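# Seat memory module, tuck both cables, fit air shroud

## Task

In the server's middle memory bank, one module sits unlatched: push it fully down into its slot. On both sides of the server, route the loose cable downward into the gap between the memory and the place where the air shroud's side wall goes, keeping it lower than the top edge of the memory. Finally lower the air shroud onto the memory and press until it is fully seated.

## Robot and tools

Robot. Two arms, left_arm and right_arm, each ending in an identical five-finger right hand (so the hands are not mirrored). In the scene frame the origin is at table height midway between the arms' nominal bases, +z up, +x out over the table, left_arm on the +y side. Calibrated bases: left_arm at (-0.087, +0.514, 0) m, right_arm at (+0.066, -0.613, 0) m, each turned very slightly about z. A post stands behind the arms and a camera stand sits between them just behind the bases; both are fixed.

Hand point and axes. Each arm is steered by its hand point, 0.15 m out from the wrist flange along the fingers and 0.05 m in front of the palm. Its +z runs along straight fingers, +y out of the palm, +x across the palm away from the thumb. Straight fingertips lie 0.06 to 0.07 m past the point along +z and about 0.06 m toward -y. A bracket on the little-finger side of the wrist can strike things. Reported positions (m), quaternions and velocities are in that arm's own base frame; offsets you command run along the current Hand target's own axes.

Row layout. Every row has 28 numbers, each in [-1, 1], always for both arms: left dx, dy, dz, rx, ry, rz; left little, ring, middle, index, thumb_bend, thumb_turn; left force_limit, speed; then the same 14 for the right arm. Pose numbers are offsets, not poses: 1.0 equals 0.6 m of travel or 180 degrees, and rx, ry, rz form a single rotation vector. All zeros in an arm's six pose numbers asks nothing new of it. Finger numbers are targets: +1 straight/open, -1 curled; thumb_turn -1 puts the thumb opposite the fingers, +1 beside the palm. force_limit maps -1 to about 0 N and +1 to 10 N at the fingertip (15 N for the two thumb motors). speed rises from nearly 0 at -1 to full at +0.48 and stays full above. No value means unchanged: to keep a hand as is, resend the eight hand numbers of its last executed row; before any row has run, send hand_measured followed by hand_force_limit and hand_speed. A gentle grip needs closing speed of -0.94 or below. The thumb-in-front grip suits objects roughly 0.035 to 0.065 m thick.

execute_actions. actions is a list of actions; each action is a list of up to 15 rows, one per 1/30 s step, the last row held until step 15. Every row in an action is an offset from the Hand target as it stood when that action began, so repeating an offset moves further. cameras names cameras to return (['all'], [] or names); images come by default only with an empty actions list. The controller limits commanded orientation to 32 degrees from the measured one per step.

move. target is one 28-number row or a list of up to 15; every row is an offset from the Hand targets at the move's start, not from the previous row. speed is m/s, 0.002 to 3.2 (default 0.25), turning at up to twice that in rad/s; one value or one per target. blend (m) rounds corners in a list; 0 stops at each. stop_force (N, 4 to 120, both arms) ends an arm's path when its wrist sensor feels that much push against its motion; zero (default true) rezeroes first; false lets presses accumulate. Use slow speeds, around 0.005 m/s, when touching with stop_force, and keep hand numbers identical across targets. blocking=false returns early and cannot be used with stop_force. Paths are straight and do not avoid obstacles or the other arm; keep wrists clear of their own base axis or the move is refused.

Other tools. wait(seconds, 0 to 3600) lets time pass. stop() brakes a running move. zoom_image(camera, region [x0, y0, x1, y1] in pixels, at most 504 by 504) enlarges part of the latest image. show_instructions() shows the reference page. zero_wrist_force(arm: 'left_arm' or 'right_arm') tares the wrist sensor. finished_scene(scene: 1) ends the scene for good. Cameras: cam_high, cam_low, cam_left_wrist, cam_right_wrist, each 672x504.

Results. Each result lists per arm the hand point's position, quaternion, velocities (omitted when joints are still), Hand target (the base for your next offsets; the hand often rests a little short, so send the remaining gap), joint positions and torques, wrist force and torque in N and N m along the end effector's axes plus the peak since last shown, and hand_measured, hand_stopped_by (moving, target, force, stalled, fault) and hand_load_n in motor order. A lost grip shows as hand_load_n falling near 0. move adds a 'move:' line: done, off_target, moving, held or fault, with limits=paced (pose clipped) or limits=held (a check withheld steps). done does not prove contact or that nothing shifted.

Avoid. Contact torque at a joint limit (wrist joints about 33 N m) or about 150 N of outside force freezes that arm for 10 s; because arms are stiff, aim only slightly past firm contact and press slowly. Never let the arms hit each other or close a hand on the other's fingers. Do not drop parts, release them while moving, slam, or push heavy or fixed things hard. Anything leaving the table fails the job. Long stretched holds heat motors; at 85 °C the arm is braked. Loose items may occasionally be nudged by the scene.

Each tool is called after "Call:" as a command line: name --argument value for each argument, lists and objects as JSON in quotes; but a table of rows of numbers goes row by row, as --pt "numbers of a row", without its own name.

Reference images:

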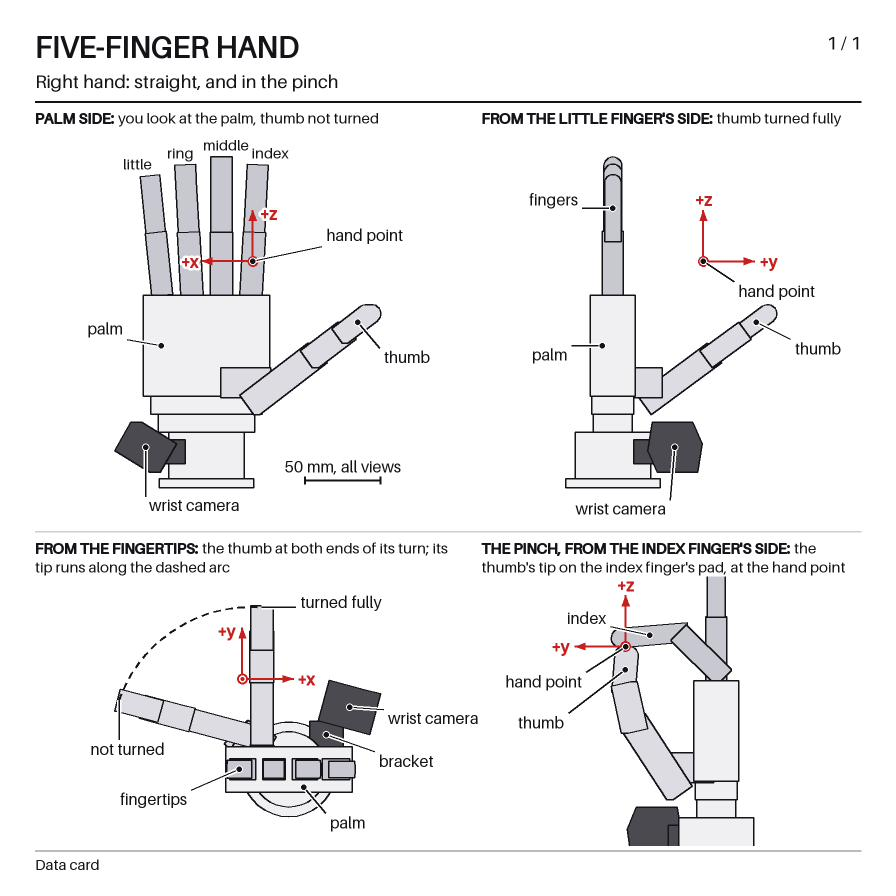

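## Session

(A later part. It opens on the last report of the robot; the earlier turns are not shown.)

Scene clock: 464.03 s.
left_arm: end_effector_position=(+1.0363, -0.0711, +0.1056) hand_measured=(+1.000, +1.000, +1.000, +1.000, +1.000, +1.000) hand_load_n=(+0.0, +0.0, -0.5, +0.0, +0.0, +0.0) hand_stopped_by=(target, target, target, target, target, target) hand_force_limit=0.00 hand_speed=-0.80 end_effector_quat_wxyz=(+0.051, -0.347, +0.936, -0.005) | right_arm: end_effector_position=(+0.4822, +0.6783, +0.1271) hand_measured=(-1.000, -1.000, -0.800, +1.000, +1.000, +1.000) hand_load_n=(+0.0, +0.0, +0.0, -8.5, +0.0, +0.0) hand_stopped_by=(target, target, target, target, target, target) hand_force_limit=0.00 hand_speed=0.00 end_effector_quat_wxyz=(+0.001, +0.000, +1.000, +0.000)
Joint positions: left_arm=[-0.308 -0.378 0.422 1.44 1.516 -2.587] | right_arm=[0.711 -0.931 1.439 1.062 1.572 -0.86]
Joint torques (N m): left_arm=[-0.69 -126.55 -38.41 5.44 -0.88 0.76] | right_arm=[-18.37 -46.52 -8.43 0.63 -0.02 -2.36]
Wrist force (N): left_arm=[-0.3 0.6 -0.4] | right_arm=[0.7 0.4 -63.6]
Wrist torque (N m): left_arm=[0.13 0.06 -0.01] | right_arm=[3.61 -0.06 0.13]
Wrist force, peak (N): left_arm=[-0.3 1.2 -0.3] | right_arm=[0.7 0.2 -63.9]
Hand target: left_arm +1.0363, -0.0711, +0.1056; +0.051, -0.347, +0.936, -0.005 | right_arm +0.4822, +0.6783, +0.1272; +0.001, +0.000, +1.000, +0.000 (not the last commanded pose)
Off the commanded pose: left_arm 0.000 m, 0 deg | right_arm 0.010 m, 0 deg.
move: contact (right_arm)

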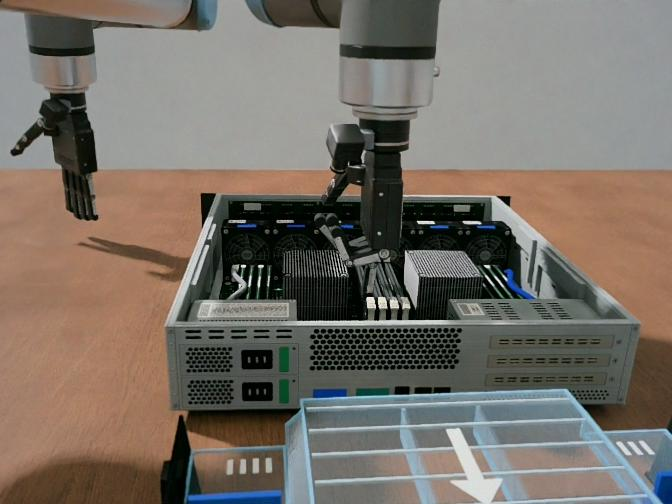

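Call:
move --pt "0 0 0 0 0 0 1 1 1 1 1 1 0 -0.8 0 0 -0.1 0 0 0 -1 -1 -0.8 1 1 1 0 0" --pt "0 0 0 0 0 0 1 1 1 1 1 1 0 -0.8 0.07 0 -0.2 0 0 0 -1 -1 -0.8 1 1 1 0 0" --speed 0.08 --cameras '[]'

Call:
move --target '[0,0,0,0,0,0,1,1,1,1,1,1,0,-0.8,0.001,0,0,0,0,0,1,1,1,1,1,1,0,0]' --speed 0.1 --cameras '["cam_right_wrist","cam_low","cam_high"]'

Call:
zoom_image --camera "cam_right_wrist" --region '[120, 0, 320, 300]'

Call:
zoom_image --camera "cam_right_wrist" --region '[330, 60, 580, 310]'

Call:
zoom_image --camera "cam_low" --region '[200, 210, 320, 330]'

Scene clock: 493.20 s.
left_arm: end_effector_position=(+1.0363, -0.0711, +0.1056) hand_measured=(+1.000, +1.000, +1.000, +1.000, +1.000, +1.000) hand_load_n=(+0.0, +0.0, +0.0, +0.0, +0.0, +0.0) hand_stopped_by=(target, target, target, target, target, target) hand_force_limit=0.00 hand_speed=-0.80 end_effector_quat_wxyz=(+0.051, -0.347, +0.936, -0.005) | right_arm: end_effector_position=(+0.4402, +0.6783, +0.2469) hand_measured=(-1.000, -1.000, -0.800, +1.000, +1.000, +1.000) hand_load_n=(+0.0, +0.0, +0.0, +0.0, +0.0, +0.0) hand_stopped_by=(target, target, target, target, target, target) hand_force_limit=0.00 hand_speed=0.00 end_effector_quat_wxyz=(+0.001, +0.000, +1.000, +0.000)
Joint positions: left_arm=[-0.308 -0.378 0.422 1.44 1.516 -2.587] | right_arm=[0.749 -1.051 1.405 1.216 1.572 -0.822]
Joint torques (N m): left_arm=[-0.06 -124.69 -38 5.46 -1.03 1.09] | right_arm=[14.03 -93.27 -27.65 9.41 1.58 2.94]
Wrist force (N): left_arm=[-0.4 0.4 -0.3] | right_arm=[-0.6 -0.2 -1.0]
Wrist torque (N m): left_arm=[0.09 0.08 -0.02] | right_arm=[0.12 0.05 -0.21]
Wrist force, peak (N): left_arm=[-0.4 1.2 -0.2] | right_arm=[0.6 0.4 -63.9]
Hand target: left_arm +1.0363, -0.0711, +0.1056; +0.051, -0.347, +0.936, -0.005 | right_arm +0.4401, +0.6783, +0.2471; +0.001, +0.000, +1.000, +0.000
Off the commanded pose: left_arm 0.000 m, 0 deg | right_arm 0.000 m, 0 deg.
move: done

Scene clock: 494.23 s.
left_arm: end_effector_position=(+1.0363, -0.0711, +0.1056) hand_measured=(+1.000, +1.000, +1.000, +1.000, +1.000, +1.000) hand_load_n=(+0.0, +0.0, +0.0, +0.0, +0.0, +0.0) hand_stopped_by=(target, target, target, target, target, target) hand_force_limit=0.00 hand_speed=-0.80 end_effector_quat_wxyz=(+0.051, -0.347, +0.936, -0.005) | right_arm: end_effector_position=(+0.4395, +0.6783, +0.2471) hand_measured=(+1.000, +1.000, +1.000, +1.000, +1.000, +1.000) hand_load_n=(+0.0, +0.0, +0.0, +0.0, +0.0, +0.0) hand_stopped_by=(target, target, target, target, target, target) hand_force_limit=0.00 hand_speed=0.00 end_effector_quat_wxyz=(+0.001, +0.000, +1.000, +0.000)
Joint positions: left_arm=[-0.308 -0.378 0.422 1.44 1.516 -2.587] | right_arm=[0.75 -1.052 1.406 1.216 1.572 -0.821]
Joint torques (N m): left_arm=[1.8 -126.8 -37.28 5.77 -0.7 0.93] | right_arm=[13.33 -91.73 -28.15 1.11 1.32 2.99]
Wrist force (N): left_arm=[-0.1 0.4 -0.5] | right_arm=[-0.4 0.2 -1.0]
Wrist torque (N m): left_arm=[0.10 0.03 0.01] | right_arm=[0.15 0.02 -0.18]
Wrist force, peak (N): left_arm=[-0.4 1.0 -0.4] | right_arm=[-0.6 0.2 -1.3]
Hand target: left_arm +1.0363, -0.0711, +0.1056; +0.051, -0.347, +0.936, -0.005 | right_arm +0.4395, +0.6783, +0.2471; +0.001, +0.000, +1.000, +0.000
Off the commanded pose: left_arm 0.000 m, 0 deg | right_arm 0.000 m, 0 deg.
move: done
Images, in order (width x height): cam_high 672x504, cam_low 672x504, cam_right_wrist 672x504.

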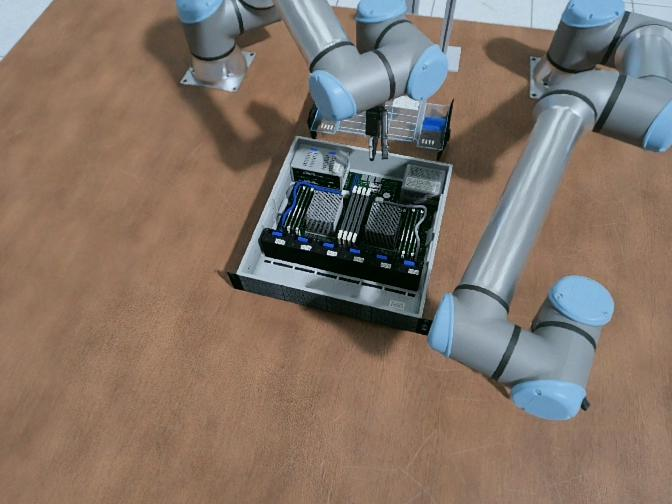

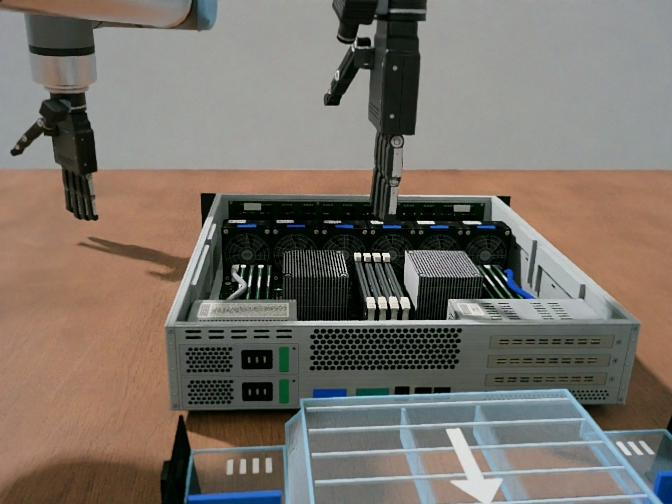

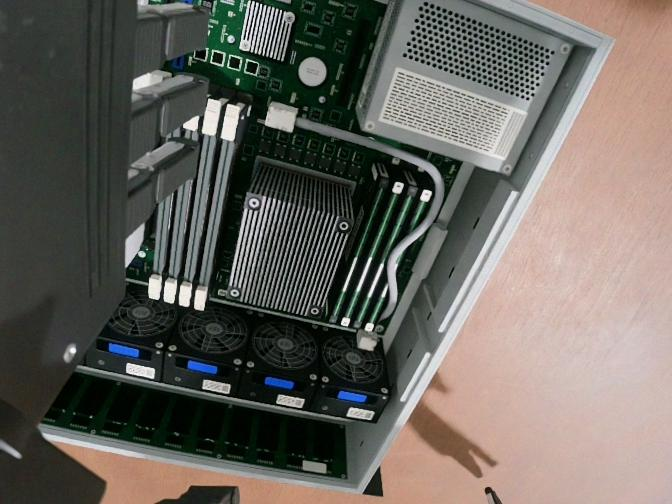

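Scaled by 1.680 from the camera's image (finer frame: 960x720).

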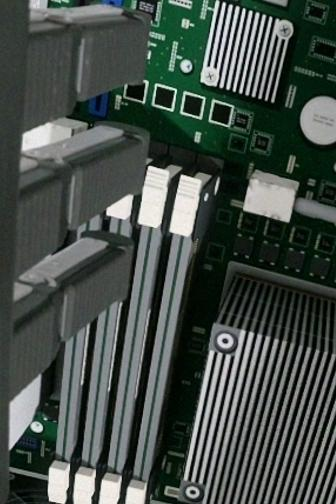

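Scaled by 2.016 from the camera's image (finer frame: 960x720).

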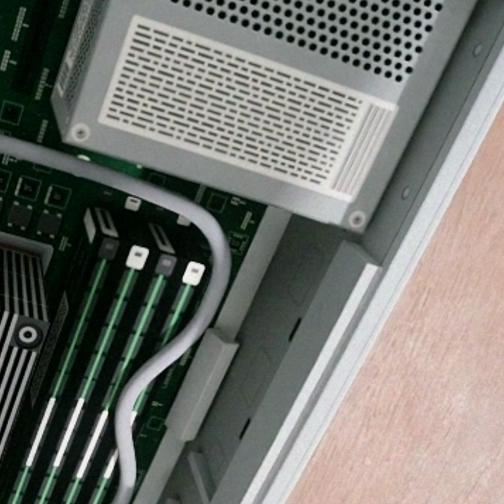

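Scaled by 4.200 from the camera's image (finer frame: 960x720).

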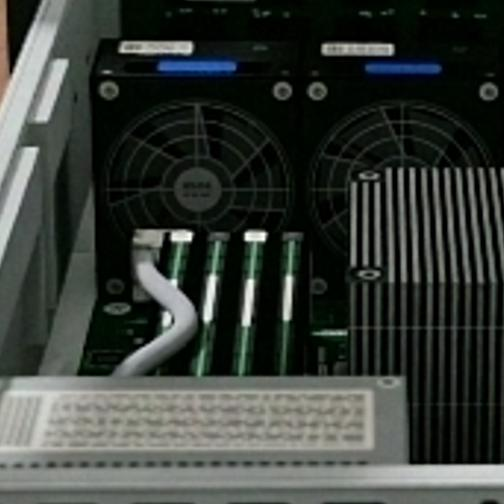

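Call:
move --target '[0,0,0,0,0,0,1,1,1,1,1,1,0,-0.8,-0.037,0.1012,0.0735,0,0,0,1,1,1,1,1,1,0,0]' --speed 0.15 --cameras '["cam_right_wrist"]'

Call:
zoom_image --camera "cam_right_wrist" --region '[210, 80, 510, 380]'

Scene clock: 518.57 s.
left_arm: end_effector_position=(+1.0363, -0.0711, +0.1056) hand_measured=(+1.000, +1.000, +1.000, +1.000, +1.000, +1.000) hand_load_n=(+0.0, +0.0, +0.0, -0.5, +0.0, +0.0) hand_stopped_by=(target, target, target, target, target, target) hand_force_limit=0.00 hand_speed=-0.80 end_effector_quat_wxyz=(+0.051, -0.347, +0.936, -0.005) | right_arm: end_effector_position=(+0.4617, +0.7389, +0.2031) hand_measured=(+1.000, +1.000, +1.000, +1.000, +1.000, +1.000) hand_load_n=(+0.0, +0.0, +0.0, +0.0, -0.5, +0.0) hand_stopped_by=(target, target, target, target, target, target) hand_force_limit=0.00 hand_speed=0.00 end_effector_quat_wxyz=(+0.001, +0.000, +1.000, +0.000)
Joint positions: left_arm=[-0.308 -0.378 0.422 1.44 1.516 -2.587] | right_arm=[0.787 -0.925 1.281 1.214 1.572 -0.784]
Joint torques (N m): left_arm=[0.01 -127.08 -37.63 5.9 -0.85 1.16] | right_arm=[11.11 -76.51 -38.38 9.17 1.31 3.47]
Wrist force (N): left_arm=[-0.4 0.5 -0.3] | right_arm=[-0.4 0.1 -0.9]
Wrist torque (N m): left_arm=[0.11 0.07 -0.02] | right_arm=[0.14 0.00 -0.19]
Wrist force, peak (N): left_arm=[-0.1 0.9 -0.7] | right_arm=[-0.3 -0.4 -1.8]
Hand target: left_arm +1.0363, -0.0711, +0.1056; +0.051, -0.347, +0.936, -0.005 | right_arm +0.4617, +0.7390, +0.2030; +0.001, +0.000, +1.000, +0.000
Off the commanded pose: left_arm 0.000 m, 0 deg | right_arm 0.000 m, 0 deg.
move: done

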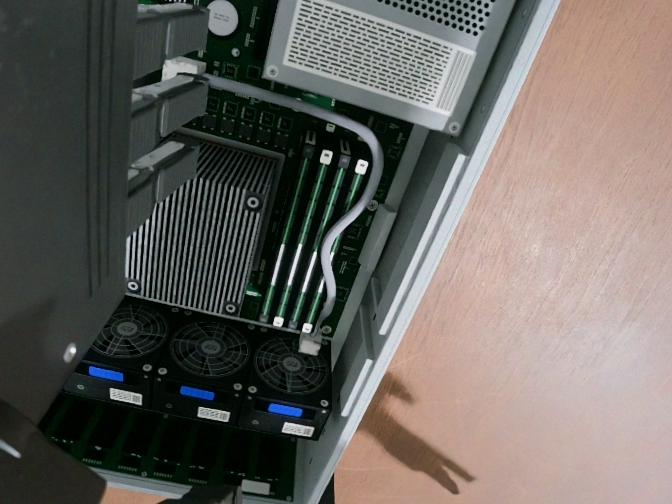

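Scaled by 1.680 from the camera's image (finer frame: 960x720).

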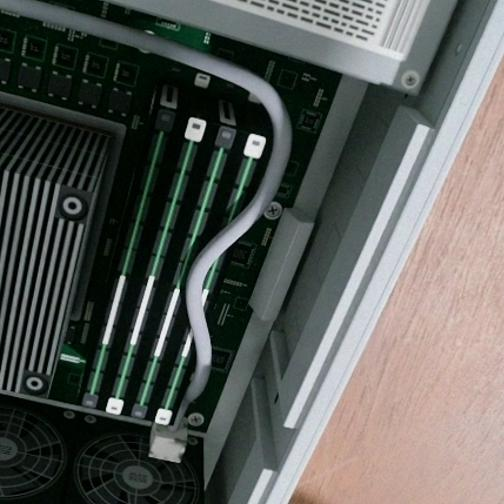

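Call:
move --pt "0 0 0 0 0 0 1 1 1 1 1 1 0 -0.8 -0.2305 0.105 0 0 0 0 1 1 1 1 1 1 0 0" --pt "0 0 0 0 0 0 1 1 1 1 1 1 0 -0.8 -0.2305 0.105 0.083 0 0 0 1 1 1 1 1 1 0 0" --speed 0.15 --cameras '["cam_right_wrist","cam_low","cam_high"]'

Call:
zoom_image --camera "cam_right_wrist" --region '[100, 0, 400, 300]'

Call:
zoom_image --camera "cam_low" --region '[180, 180, 330, 330]'

Scene clock: 555.97 s.
left_arm: end_effector_position=(+1.0363, -0.0711, +0.1056) hand_measured=(+1.000, +1.000, +1.000, +1.000, +1.000, +1.000) hand_load_n=(+0.0, +0.0, +0.0, +0.0, +0.0, +0.0) hand_stopped_by=(target, target, target, target, target, target) hand_force_limit=0.00 hand_speed=-0.80 end_effector_quat_wxyz=(+0.051, -0.347, +0.936, -0.005) | right_arm: end_effector_position=(+0.6001, +0.8020, +0.1536) hand_measured=(+1.000, +1.000, +1.000, +1.000, +1.000, +1.000) hand_load_n=(+0.0, +0.0, +0.0, +0.0, +0.0, +0.0) hand_stopped_by=(target, target, target, target, target, target) hand_force_limit=0.00 hand_speed=0.00 end_effector_quat_wxyz=(+0.001, +0.000, +1.000, +0.000)
Joint positions: left_arm=[-0.308 -0.378 0.422 1.44 1.516 -2.587] | right_arm=[0.729 -0.662 0.903 1.329 1.572 -0.842]
Joint torques (N m): left_arm=[-0.47 -126.2 -37.56 5.99 -0.71 1.23] | right_arm=[-20.32 -89.85 -29.01 0.35 -0.63 -2.7]
Wrist force (N): left_arm=[-0.1 0.9 -0.5] | right_arm=[-0.8 0.0 -1.0]
Wrist torque (N m): left_arm=[0.18 0.04 0.02] | right_arm=[0.14 0.08 0.01]
Wrist force, peak (N): left_arm=[-0.3 1.0 -0.8] | right_arm=[-0.7 0.1 -2.6]
Hand target: left_arm +1.0363, -0.0711, +0.1056; +0.051, -0.347, +0.936, -0.005 | right_arm +0.6001, +0.8020, +0.1534; +0.001, +0.000, +1.000, +0.000
Off the commanded pose: left_arm 0.000 m, 0 deg | right_arm 0.000 m, 0 deg.
move: done
Images, in order (width x height): cam_high 672x504, cam_low 672x504, cam_right_wrist 672x504.

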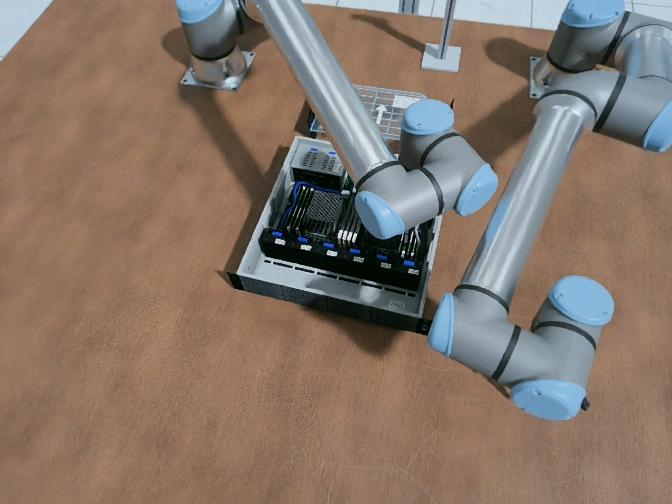

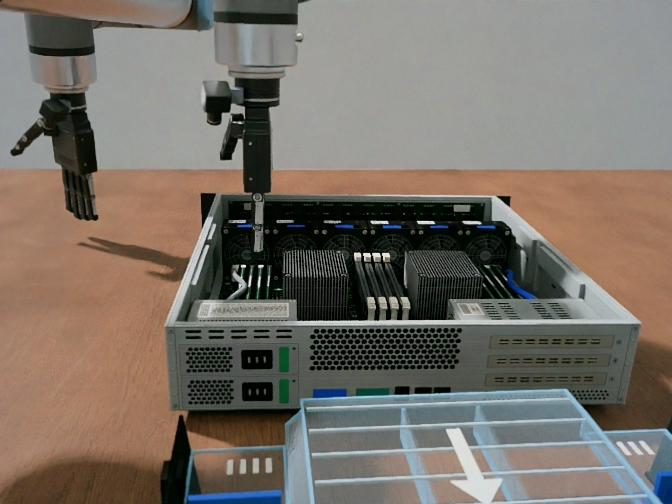

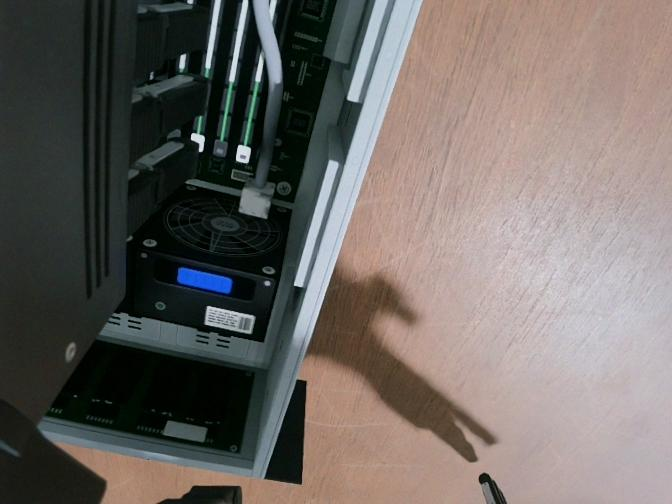

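Scaled by 1.680 from the camera's image (finer frame: 960x720).

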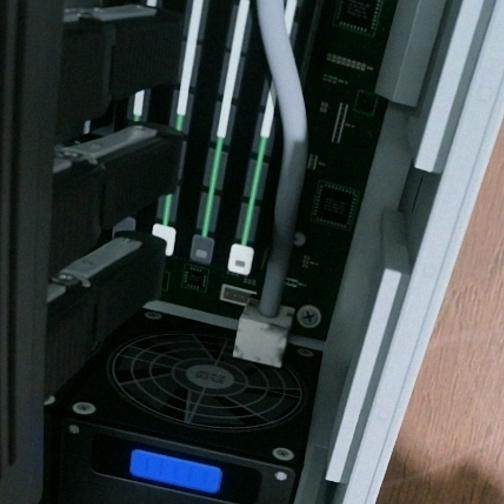

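Scaled by 3.360 from the camera's image (finer frame: 960x720).

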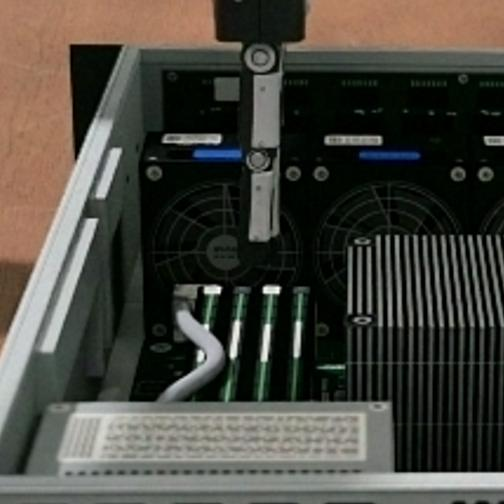

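Call:
move --target '[0,0,0,0,0,0,1,1,1,1,1,1,0,-0.8,0,0,0.0833,0,0,0,1,1,1,1,1,1,0,0]' --speed 0.015 --stop_force 5 --cameras '["cam_right_wrist","cam_low"]'

Call:
zoom_image --camera "cam_right_wrist" --region '[100, 0, 400, 300]'

Call:
zoom_image --camera "cam_low" --region '[200, 220, 310, 330]'

Scene clock: 569.33 s.
left_arm: end_effector_position=(+1.0363, -0.0711, +0.1056) hand_measured=(+1.000, +1.000, +1.000, +1.000, +1.000, +1.000) hand_load_n=(+0.0, +0.5, +0.0, +0.0, +0.0, +0.0) hand_stopped_by=(target, target, target, target, target, target) hand_force_limit=0.00 hand_speed=-0.80 end_effector_quat_wxyz=(+0.051, -0.347, +0.936, -0.005) | right_arm: end_effector_position=(+0.6001, +0.8020, +0.1251) hand_measured=(+1.000, +1.000, +1.000, +1.000, +1.000, +1.000) hand_load_n=(+0.0, +0.0, +0.0, +0.0, -0.5, +0.0) hand_stopped_by=(target, target, target, target, target, target) hand_force_limit=0.00 hand_speed=0.00 end_effector_quat_wxyz=(+0.001, +0.000, +1.000, +0.000)
Joint positions: left_arm=[-0.308 -0.378 0.422 1.44 1.516 -2.587] | right_arm=[0.729 -0.647 0.926 1.291 1.572 -0.842]
Joint torques (N m): left_arm=[0.38 -125.02 -37.17 6.15 -1.07 1.21] | right_arm=[-14.03 -109.41 -38.26 7.44 0.08 -2.42]
Wrist force (N): left_arm=[-0.2 0.2 -0.6] | right_arm=[0.0 -0.1 -10.3]
Wrist torque (N m): left_arm=[0.07 0.04 -0.02] | right_arm=[0.71 0.20 0.06]
Wrist force, peak (N): left_arm=[-0.6 0.6 -1.1] | right_arm=[-0.9 -0.6 -20.9]
Hand target: left_arm +1.0363, -0.0711, +0.1056; +0.051, -0.347, +0.936, -0.005 | right_arm +0.6001, +0.8020, +0.1251; +0.001, +0.000, +1.000, +0.000 (not the last commanded pose)
Off the commanded pose: left_arm 0.000 m, 0 deg | right_arm 0.022 m, 0 deg.
move: contact (right_arm)
Images, in order (width x height): cam_low 672x504, cam_right_wrist 672x504.

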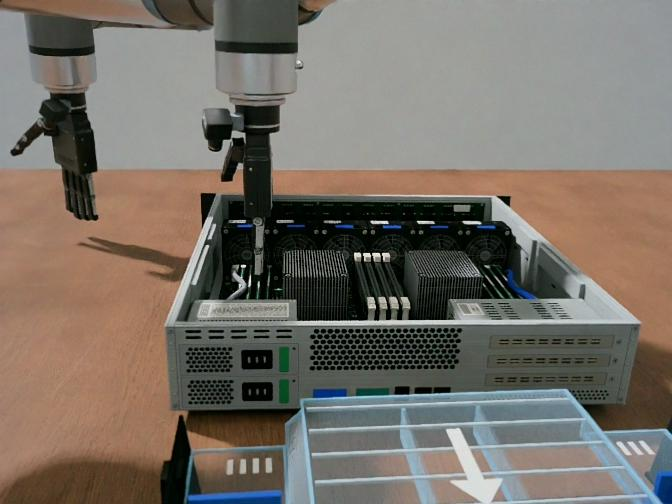

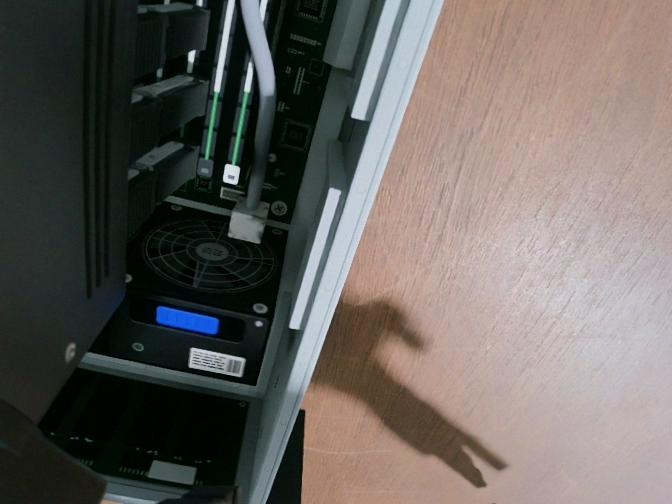

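Scaled by 1.680 from the camera's image (finer frame: 960x720).

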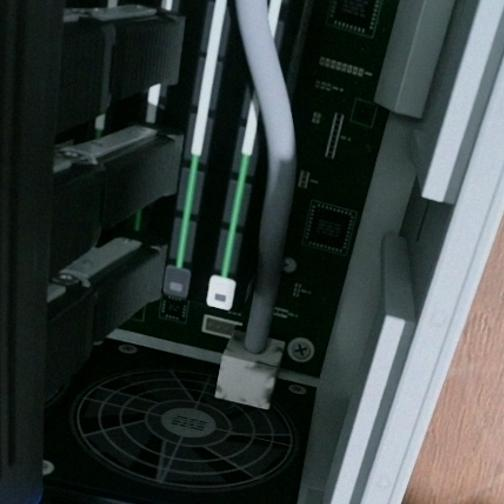

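Scaled by 4.582 from the camera's image (finer frame: 960x720).

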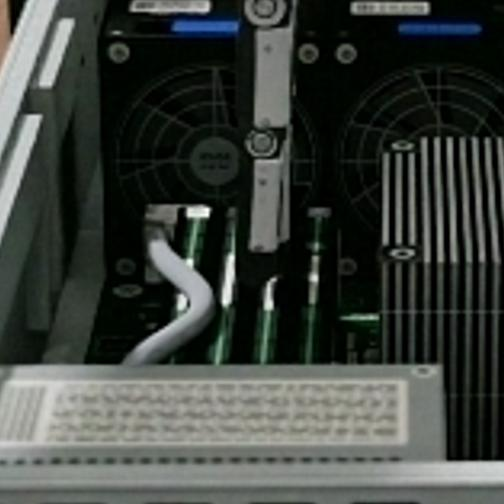

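Call:
move --pt "0 0 0 0 0 0 1 1 1 1 1 1 0 -0.8 0 0 -0.004 0 0 0 1 1 1 1 1 1 0 0" --pt "0 0 0 0 0 0 1 1 1 1 1 1 0 -0.8 0 0.025 -0.004 0 0 0 1 1 1 1 1 1 0 0" --speed 0.02 --cameras '["cam_right_wrist","cam_low"]'

Call:
zoom_image --camera "cam_right_wrist" --region '[100, 0, 400, 300]'

Call:
zoom_image --camera "cam_low" --region '[200, 220, 310, 330]'

Scene clock: 591.57 s.
left_arm: end_effector_position=(+1.0363, -0.0711, +0.1056) hand_measured=(+1.000, +1.000, +1.000, +1.000, +1.000, +1.000) hand_load_n=(+0.0, +0.0, +0.0, +0.0, +0.0, +0.0) hand_stopped_by=(target, target, target, target, target, target) hand_force_limit=0.00 hand_speed=-0.80 end_effector_quat_wxyz=(+0.051, -0.347, +0.936, -0.005) | right_arm: end_effector_position=(+0.6000, +0.8053, +0.1276) hand_measured=(+1.000, +1.000, +1.000, +1.000, +1.000, +1.000) hand_load_n=(+0.0, +0.0, +0.0, +0.0, -0.5, +0.0) hand_stopped_by=(target, target, target, target, target, target) hand_force_limit=0.00 hand_speed=0.00 end_effector_quat_wxyz=(+0.001, +0.000, +1.000, +0.000) end_effector_velocity=(+0.000, -0.002, +0.000) end_effector_angular_velocity=(+0.001, +0.000, +0.000)
Joint positions: left_arm=[-0.308 -0.378 0.422 1.44 1.516 -2.587] | right_arm=[0.732 -0.643 0.914 1.299 1.572 -0.839]
Joint velocities: left_arm=[within noise] | right_arm=[-0.002 -0.002 0.005 -0.003 0 -0.002]
Joint torques (N m): left_arm=[1.65 -127.45 -36.89 5.65 -0.92 1.27] | right_arm=[-15.04 -115.54 -26.74 -0.26 -0.31 -1.03]
Wrist force (N): left_arm=[0.1 0.6 -0.4] | right_arm=[-0.2 0.2 -0.9]
Wrist torque (N m): left_arm=[0.12 0.01 0.01] | right_arm=[0.14 -0.01 0.05]
Wrist force, peak (N): left_arm=[-1.0 0.7 -0.5] | right_arm=[-0.4 -0.1 -10.4]
Hand target: left_arm +1.0363, -0.0711, +0.1056; +0.051, -0.347, +0.936, -0.005 | right_arm +0.6002, +0.8051, +0.1276; +0.001, +0.000, +1.000, +0.000 (not the last commanded pose)
Off the commanded pose: left_arm 0.000 m, 0 deg | right_arm 0.012 m, 0 deg.
move: held (right_arm; a check stopped the path); path passed 1 of 2 targets; limits=held
pose unreachable (right arm): on one or more control steps of this call, first in action 0 (counted from 0), this arm could not follow its commanded pose, so it was not sent that pose on those steps. It may still have moved: this result reports where it is.
cause: moving toward the commanded pose would bring a part of the arm too close to another arm (a part of this arm just beyond joint 4 (wrist 1) and a part of the left arm just beyond its joint 3 (elbow), at the place that arm is still heading or pushing toward).
Images, in order (width x height): cam_low 672x504, cam_right_wrist 672x504.

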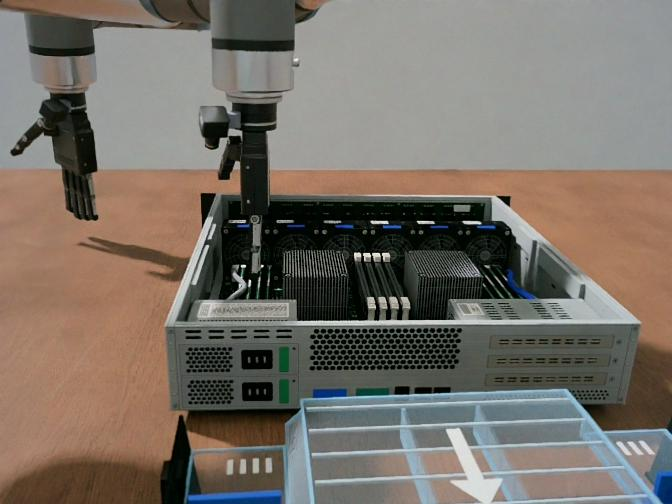

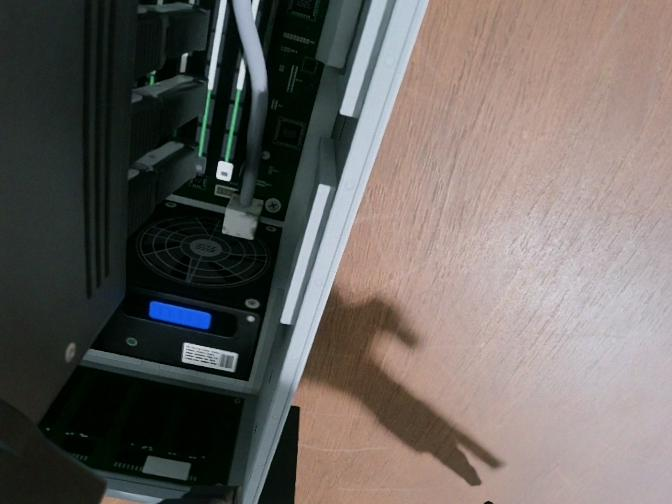

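Scaled by 1.680 from the camera's image (finer frame: 960x720).

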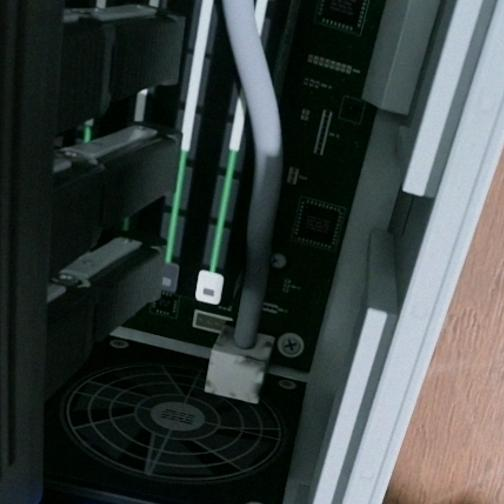

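Scaled by 4.582 from the camera's image (finer frame: 960x720).

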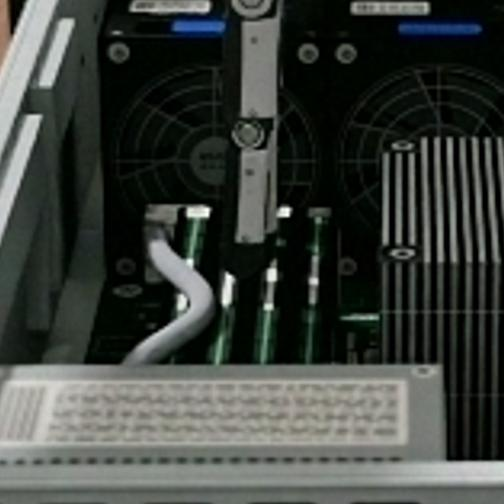

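Call:
move --target '[0.4332,0.6572,-0.5622,-0.0033,0.0332,0.2256,1,1,1,1,1,1,0,-0.8,0,0,0,0,0,0,1,1,1,1,1,1,0,0]' --speed 0.3 --cameras '["all"]'

Scene clock: 610.10 s.
left_arm: end_effector_position=(+0.5510, +0.0502, +0.3995) hand_measured=(+1.000, +1.000, +1.000, +1.000, +1.000, +1.000) hand_load_n=(+0.0, +0.0, +0.0, +0.0, -0.5, +0.0) hand_stopped_by=(target, target, target, target, target, target) hand_force_limit=0.00 hand_speed=-0.80 end_effector_quat_wxyz=(+0.000, +0.000, +1.000, +0.000) | right_arm: end_effector_position=(+0.6002, +0.8051, +0.1276) hand_measured=(+1.000, +1.000, +1.000, +1.000, +1.000, +1.000) hand_load_n=(+0.0, +0.0, +0.0, +0.0, +0.0, +0.0) hand_stopped_by=(target, target, target, target, target, target) hand_force_limit=0.00 hand_speed=0.00 end_effector_quat_wxyz=(+0.001, +0.000, +1.000, +0.000)
Joint positions: left_arm=[-0.361 -1.485 1.705 1.352 1.57 -1.932] | right_arm=[0.732 -0.643 0.915 1.298 1.572 -0.839]
Joint torques (N m): left_arm=[-11.28 -57.28 -28.36 9.32 3.99 2.52] | right_arm=[-18.75 -119 -28.36 -0.05 -0.4 -1.13]
Wrist force (N): left_arm=[-0.3 0.3 -0.4] | right_arm=[-0.6 0.0 -1.0]
Wrist torque (N m): left_arm=[0.07 0.05 -0.05] | right_arm=[0.12 0.03 0.03]
Wrist force, peak (N): left_arm=[1.4 0.6 -1.4] | right_arm=[-0.9 0.1 -1.3]
Hand target: left_arm +0.5508, +0.0502, +0.3996; +0.000, +0.000, +1.000, +0.000 | right_arm +0.6002, +0.8051, +0.1276; +0.001, +0.000, +1.000, +0.000
Off the commanded pose: left_arm 0.000 m, 0 deg | right_arm 0.000 m, 0 deg.
move: done

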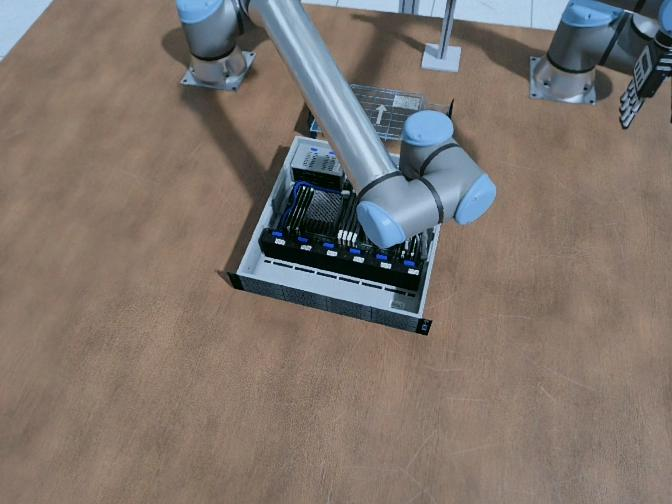

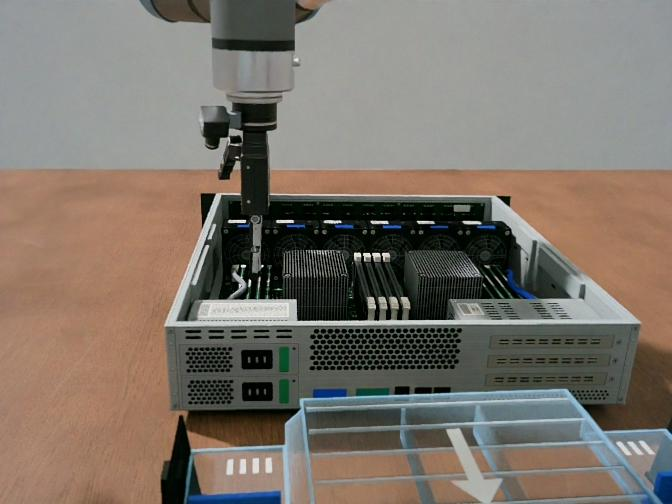

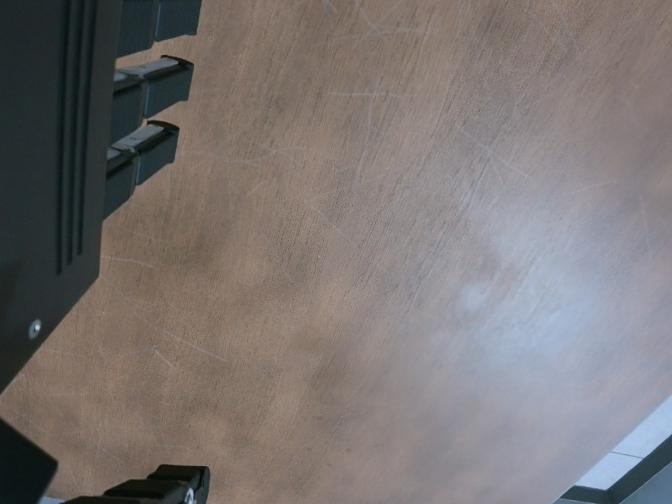

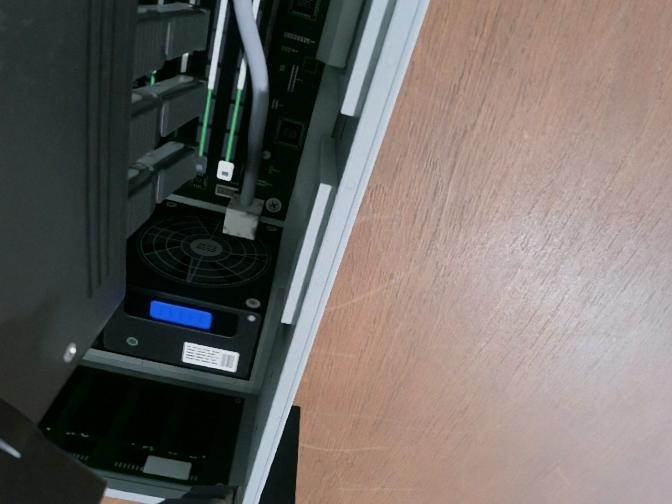

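Call:
move --target '[0,0,0,0,0,0,1,1,1,1,1,1,0,-0.8,0,0.02,0,0,0,0,1,1,1,1,1,1,0,0]' --speed 0.02 --cameras '["cam_right_wrist","cam_low"]'

Call:
zoom_image --camera "cam_right_wrist" --region '[100, 0, 400, 300]'

Call:
zoom_image --camera "cam_low" --region '[200, 220, 310, 330]'

Scene clock: 616.57 s.
left_arm: end_effector_position=(+0.5508, +0.0502, +0.3996) hand_measured=(+1.000, +1.000, +1.000, +1.000, +1.000, +1.000) hand_load_n=(+0.0, +0.0, +0.0, +0.0, +0.0, +0.0) hand_stopped_by=(target, target, target, target, target, target) hand_force_limit=0.00 hand_speed=-0.80 end_effector_quat_wxyz=(+0.000, +0.000, +1.000, +0.000) | right_arm: end_effector_position=(+0.6002, +0.8170, +0.1276) hand_measured=(+1.000, +1.000, +1.000, +1.000, +1.000, +1.000) hand_load_n=(+0.0, +0.0, +0.0, +0.0, +0.0, +0.0) hand_stopped_by=(target, target, target, target, target, target) hand_force_limit=0.00 hand_speed=0.00 end_effector_quat_wxyz=(+0.001, +0.000, +1.000, +0.000)
Joint positions: left_arm=[-0.361 -1.486 1.705 1.352 1.57 -1.932] | right_arm=[0.741 -0.624 0.878 1.316 1.572 -0.83]
Joint torques (N m): left_arm=[-11.47 -57.03 -27.77 9.43 4.12 2.64] | right_arm=[13.96 -90.21 -41.76 9.11 0.33 3.02]
Wrist force (N): left_arm=[-0.1 0.7 -0.2] | right_arm=[-0.5 0.2 -1.1]
Wrist torque (N m): left_arm=[0.12 0.02 -0.04] | right_arm=[0.18 0.03 -0.02]
Wrist force, peak (N): left_arm=[-1.0 0.6 -0.6] | right_arm=[-1.3 0.2 -1.0]
Hand target: left_arm +0.5508, +0.0502, +0.3996; +0.000, +0.000, +1.000, +0.000 | right_arm +0.6002, +0.8171, +0.1276; +0.001, +0.000, +1.000, +0.000
Off the commanded pose: left_arm 0.000 m, 0 deg | right_arm 0.000 m, 0 deg.
move: done
Images, in order (width x height): cam_low 672x504, cam_right_wrist 672x504.

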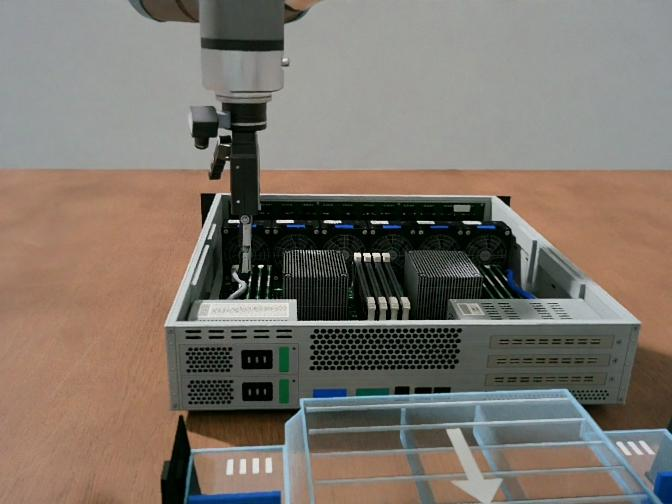

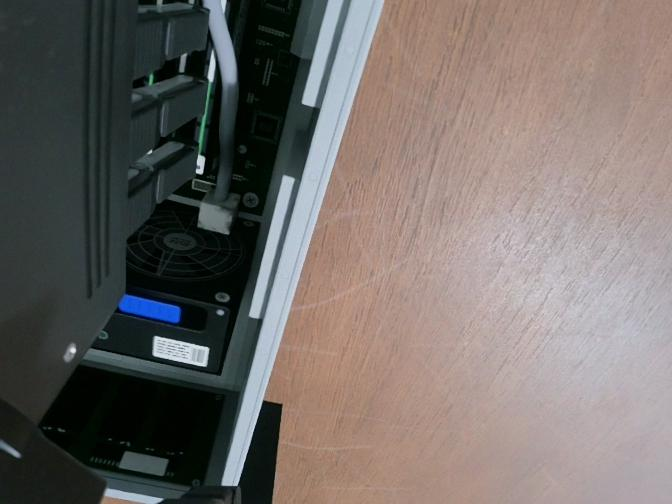

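Scaled by 1.680 from the camera's image (finer frame: 960x720).

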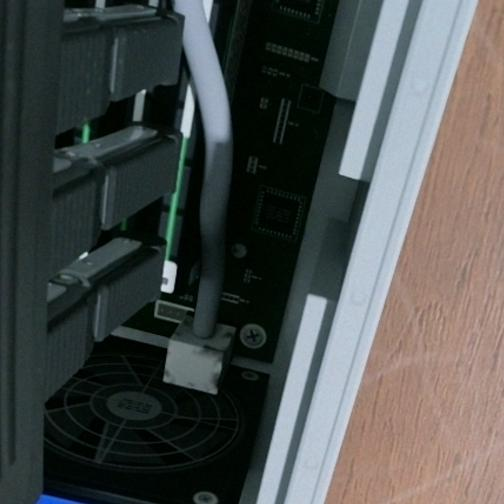

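Scaled by 4.582 from the camera's image (finer frame: 960x720).

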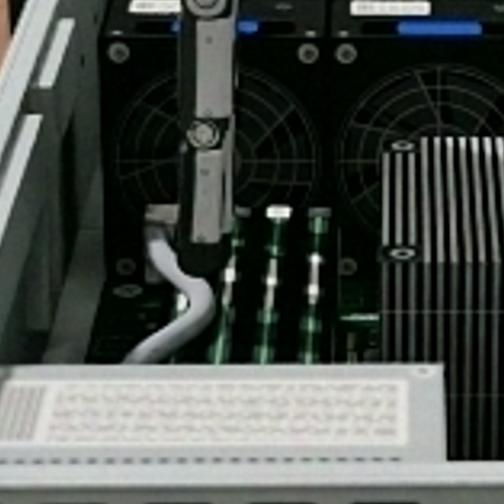

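Call:
move --pt "0 0 0 0 0 0 1 1 1 1 1 1 0 -0.8 0 0 -0.03 0 0 0 1 1 1 1 1 1 0 0" --pt "0 0 0 0 0 0 1 1 1 1 1 1 0 -0.8 0.075 -0.027 -0.03 0 0 0 1 1 1 1 1 1 0 0" --pt "0 0 0 0 0 0 1 1 1 1 1 1 0 -0.8 0.075 -0.027 0.001 0 0 0 1 1 1 1 1 1 0 0" --speed 0.05 --cameras '["cam_right_wrist","cam_low"]'

Call:
zoom_image --camera "cam_right_wrist" --region '[100, 0, 400, 300]'

Call:
zoom_image --camera "cam_low" --region '[200, 220, 310, 330]'

Scene clock: 629.57 s.
left_arm: end_effector_position=(+0.5508, +0.0502, +0.3996) hand_measured=(+1.000, +1.000, +1.000, +1.000, +1.000, +1.000) hand_load_n=(+0.0, +0.0, +0.0, +0.0, -0.5, +0.0) hand_stopped_by=(target, target, target, target, target, target) hand_force_limit=0.00 hand_speed=-0.80 end_effector_quat_wxyz=(+0.000, +0.000, +1.000, +0.000) | right_arm: end_effector_position=(+0.5552, +0.8009, +0.1272) hand_measured=(+1.000, +1.000, +1.000, +1.000, +1.000, +1.000) hand_load_n=(+0.0, +0.0, +0.0, +0.0, +0.0, +0.0) hand_stopped_by=(target, target, target, target, target, target) hand_force_limit=0.00 hand_speed=0.00 end_effector_quat_wxyz=(+0.001, +0.000, +1.000, +0.000)
Joint positions: left_arm=[-0.361 -1.486 1.705 1.352 1.57 -1.932] | right_arm=[0.762 -0.701 1.024 1.247 1.572 -0.809]
Joint torques (N m): left_arm=[-10.68 -56.15 -28.45 9.2 3.83 2.34] | right_arm=[14.14 -86.79 -27.45 -0.05 -1.08 3.02]
Wrist force (N): left_arm=[-0.3 1.1 -0.2] | right_arm=[-0.9 0.2 -0.9]
Wrist torque (N m): left_arm=[0.18 0.05 -0.03] | right_arm=[0.16 0.08 -0.22]
Wrist force, peak (N): left_arm=[-0.6 0.8 -0.8] | right_arm=[-0.9 0.1 -1.7]
Hand target: left_arm +0.5508, +0.0502, +0.3996; +0.000, +0.000, +1.000, +0.000 | right_arm +0.5552, +0.8009, +0.1270; +0.001, +0.000, +1.000, +0.000
Off the commanded pose: left_arm 0.000 m, 0 deg | right_arm 0.000 m, 0 deg.
move: done
Images, in order (width x height): cam_low 672x504, cam_right_wrist 672x504.

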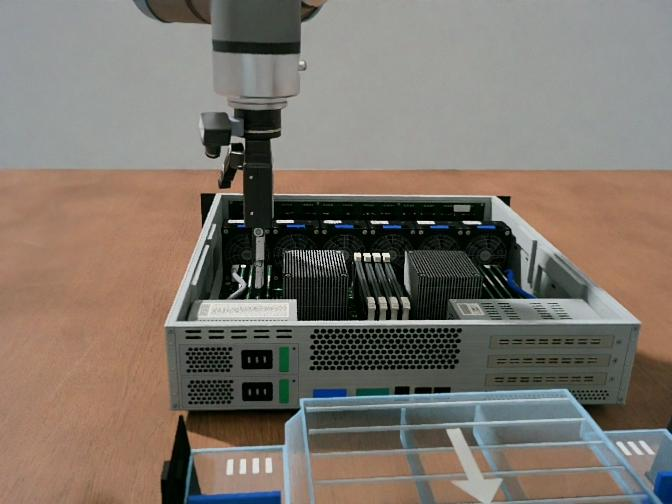

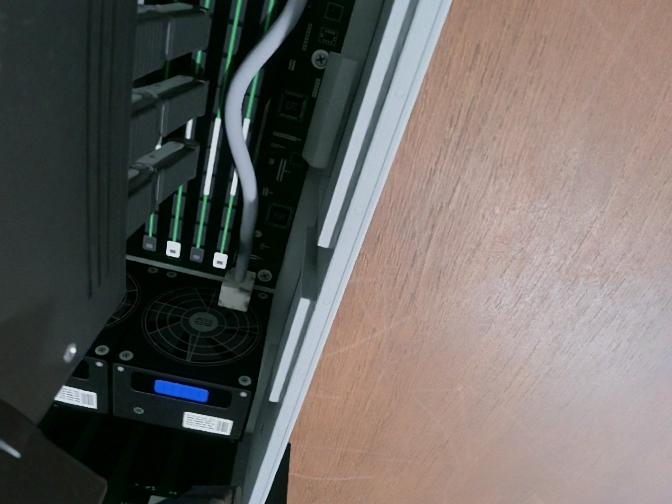

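Scaled by 1.680 from the camera's image (finer frame: 960x720).

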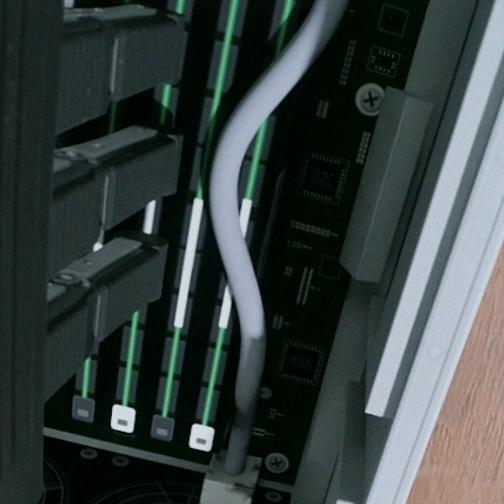

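Scaled by 4.582 from the camera's image (finer frame: 960x720).

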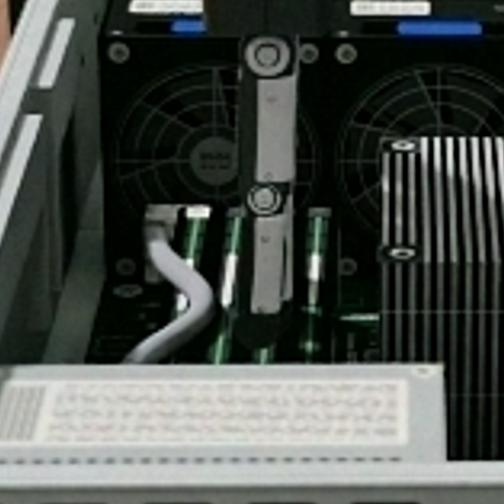

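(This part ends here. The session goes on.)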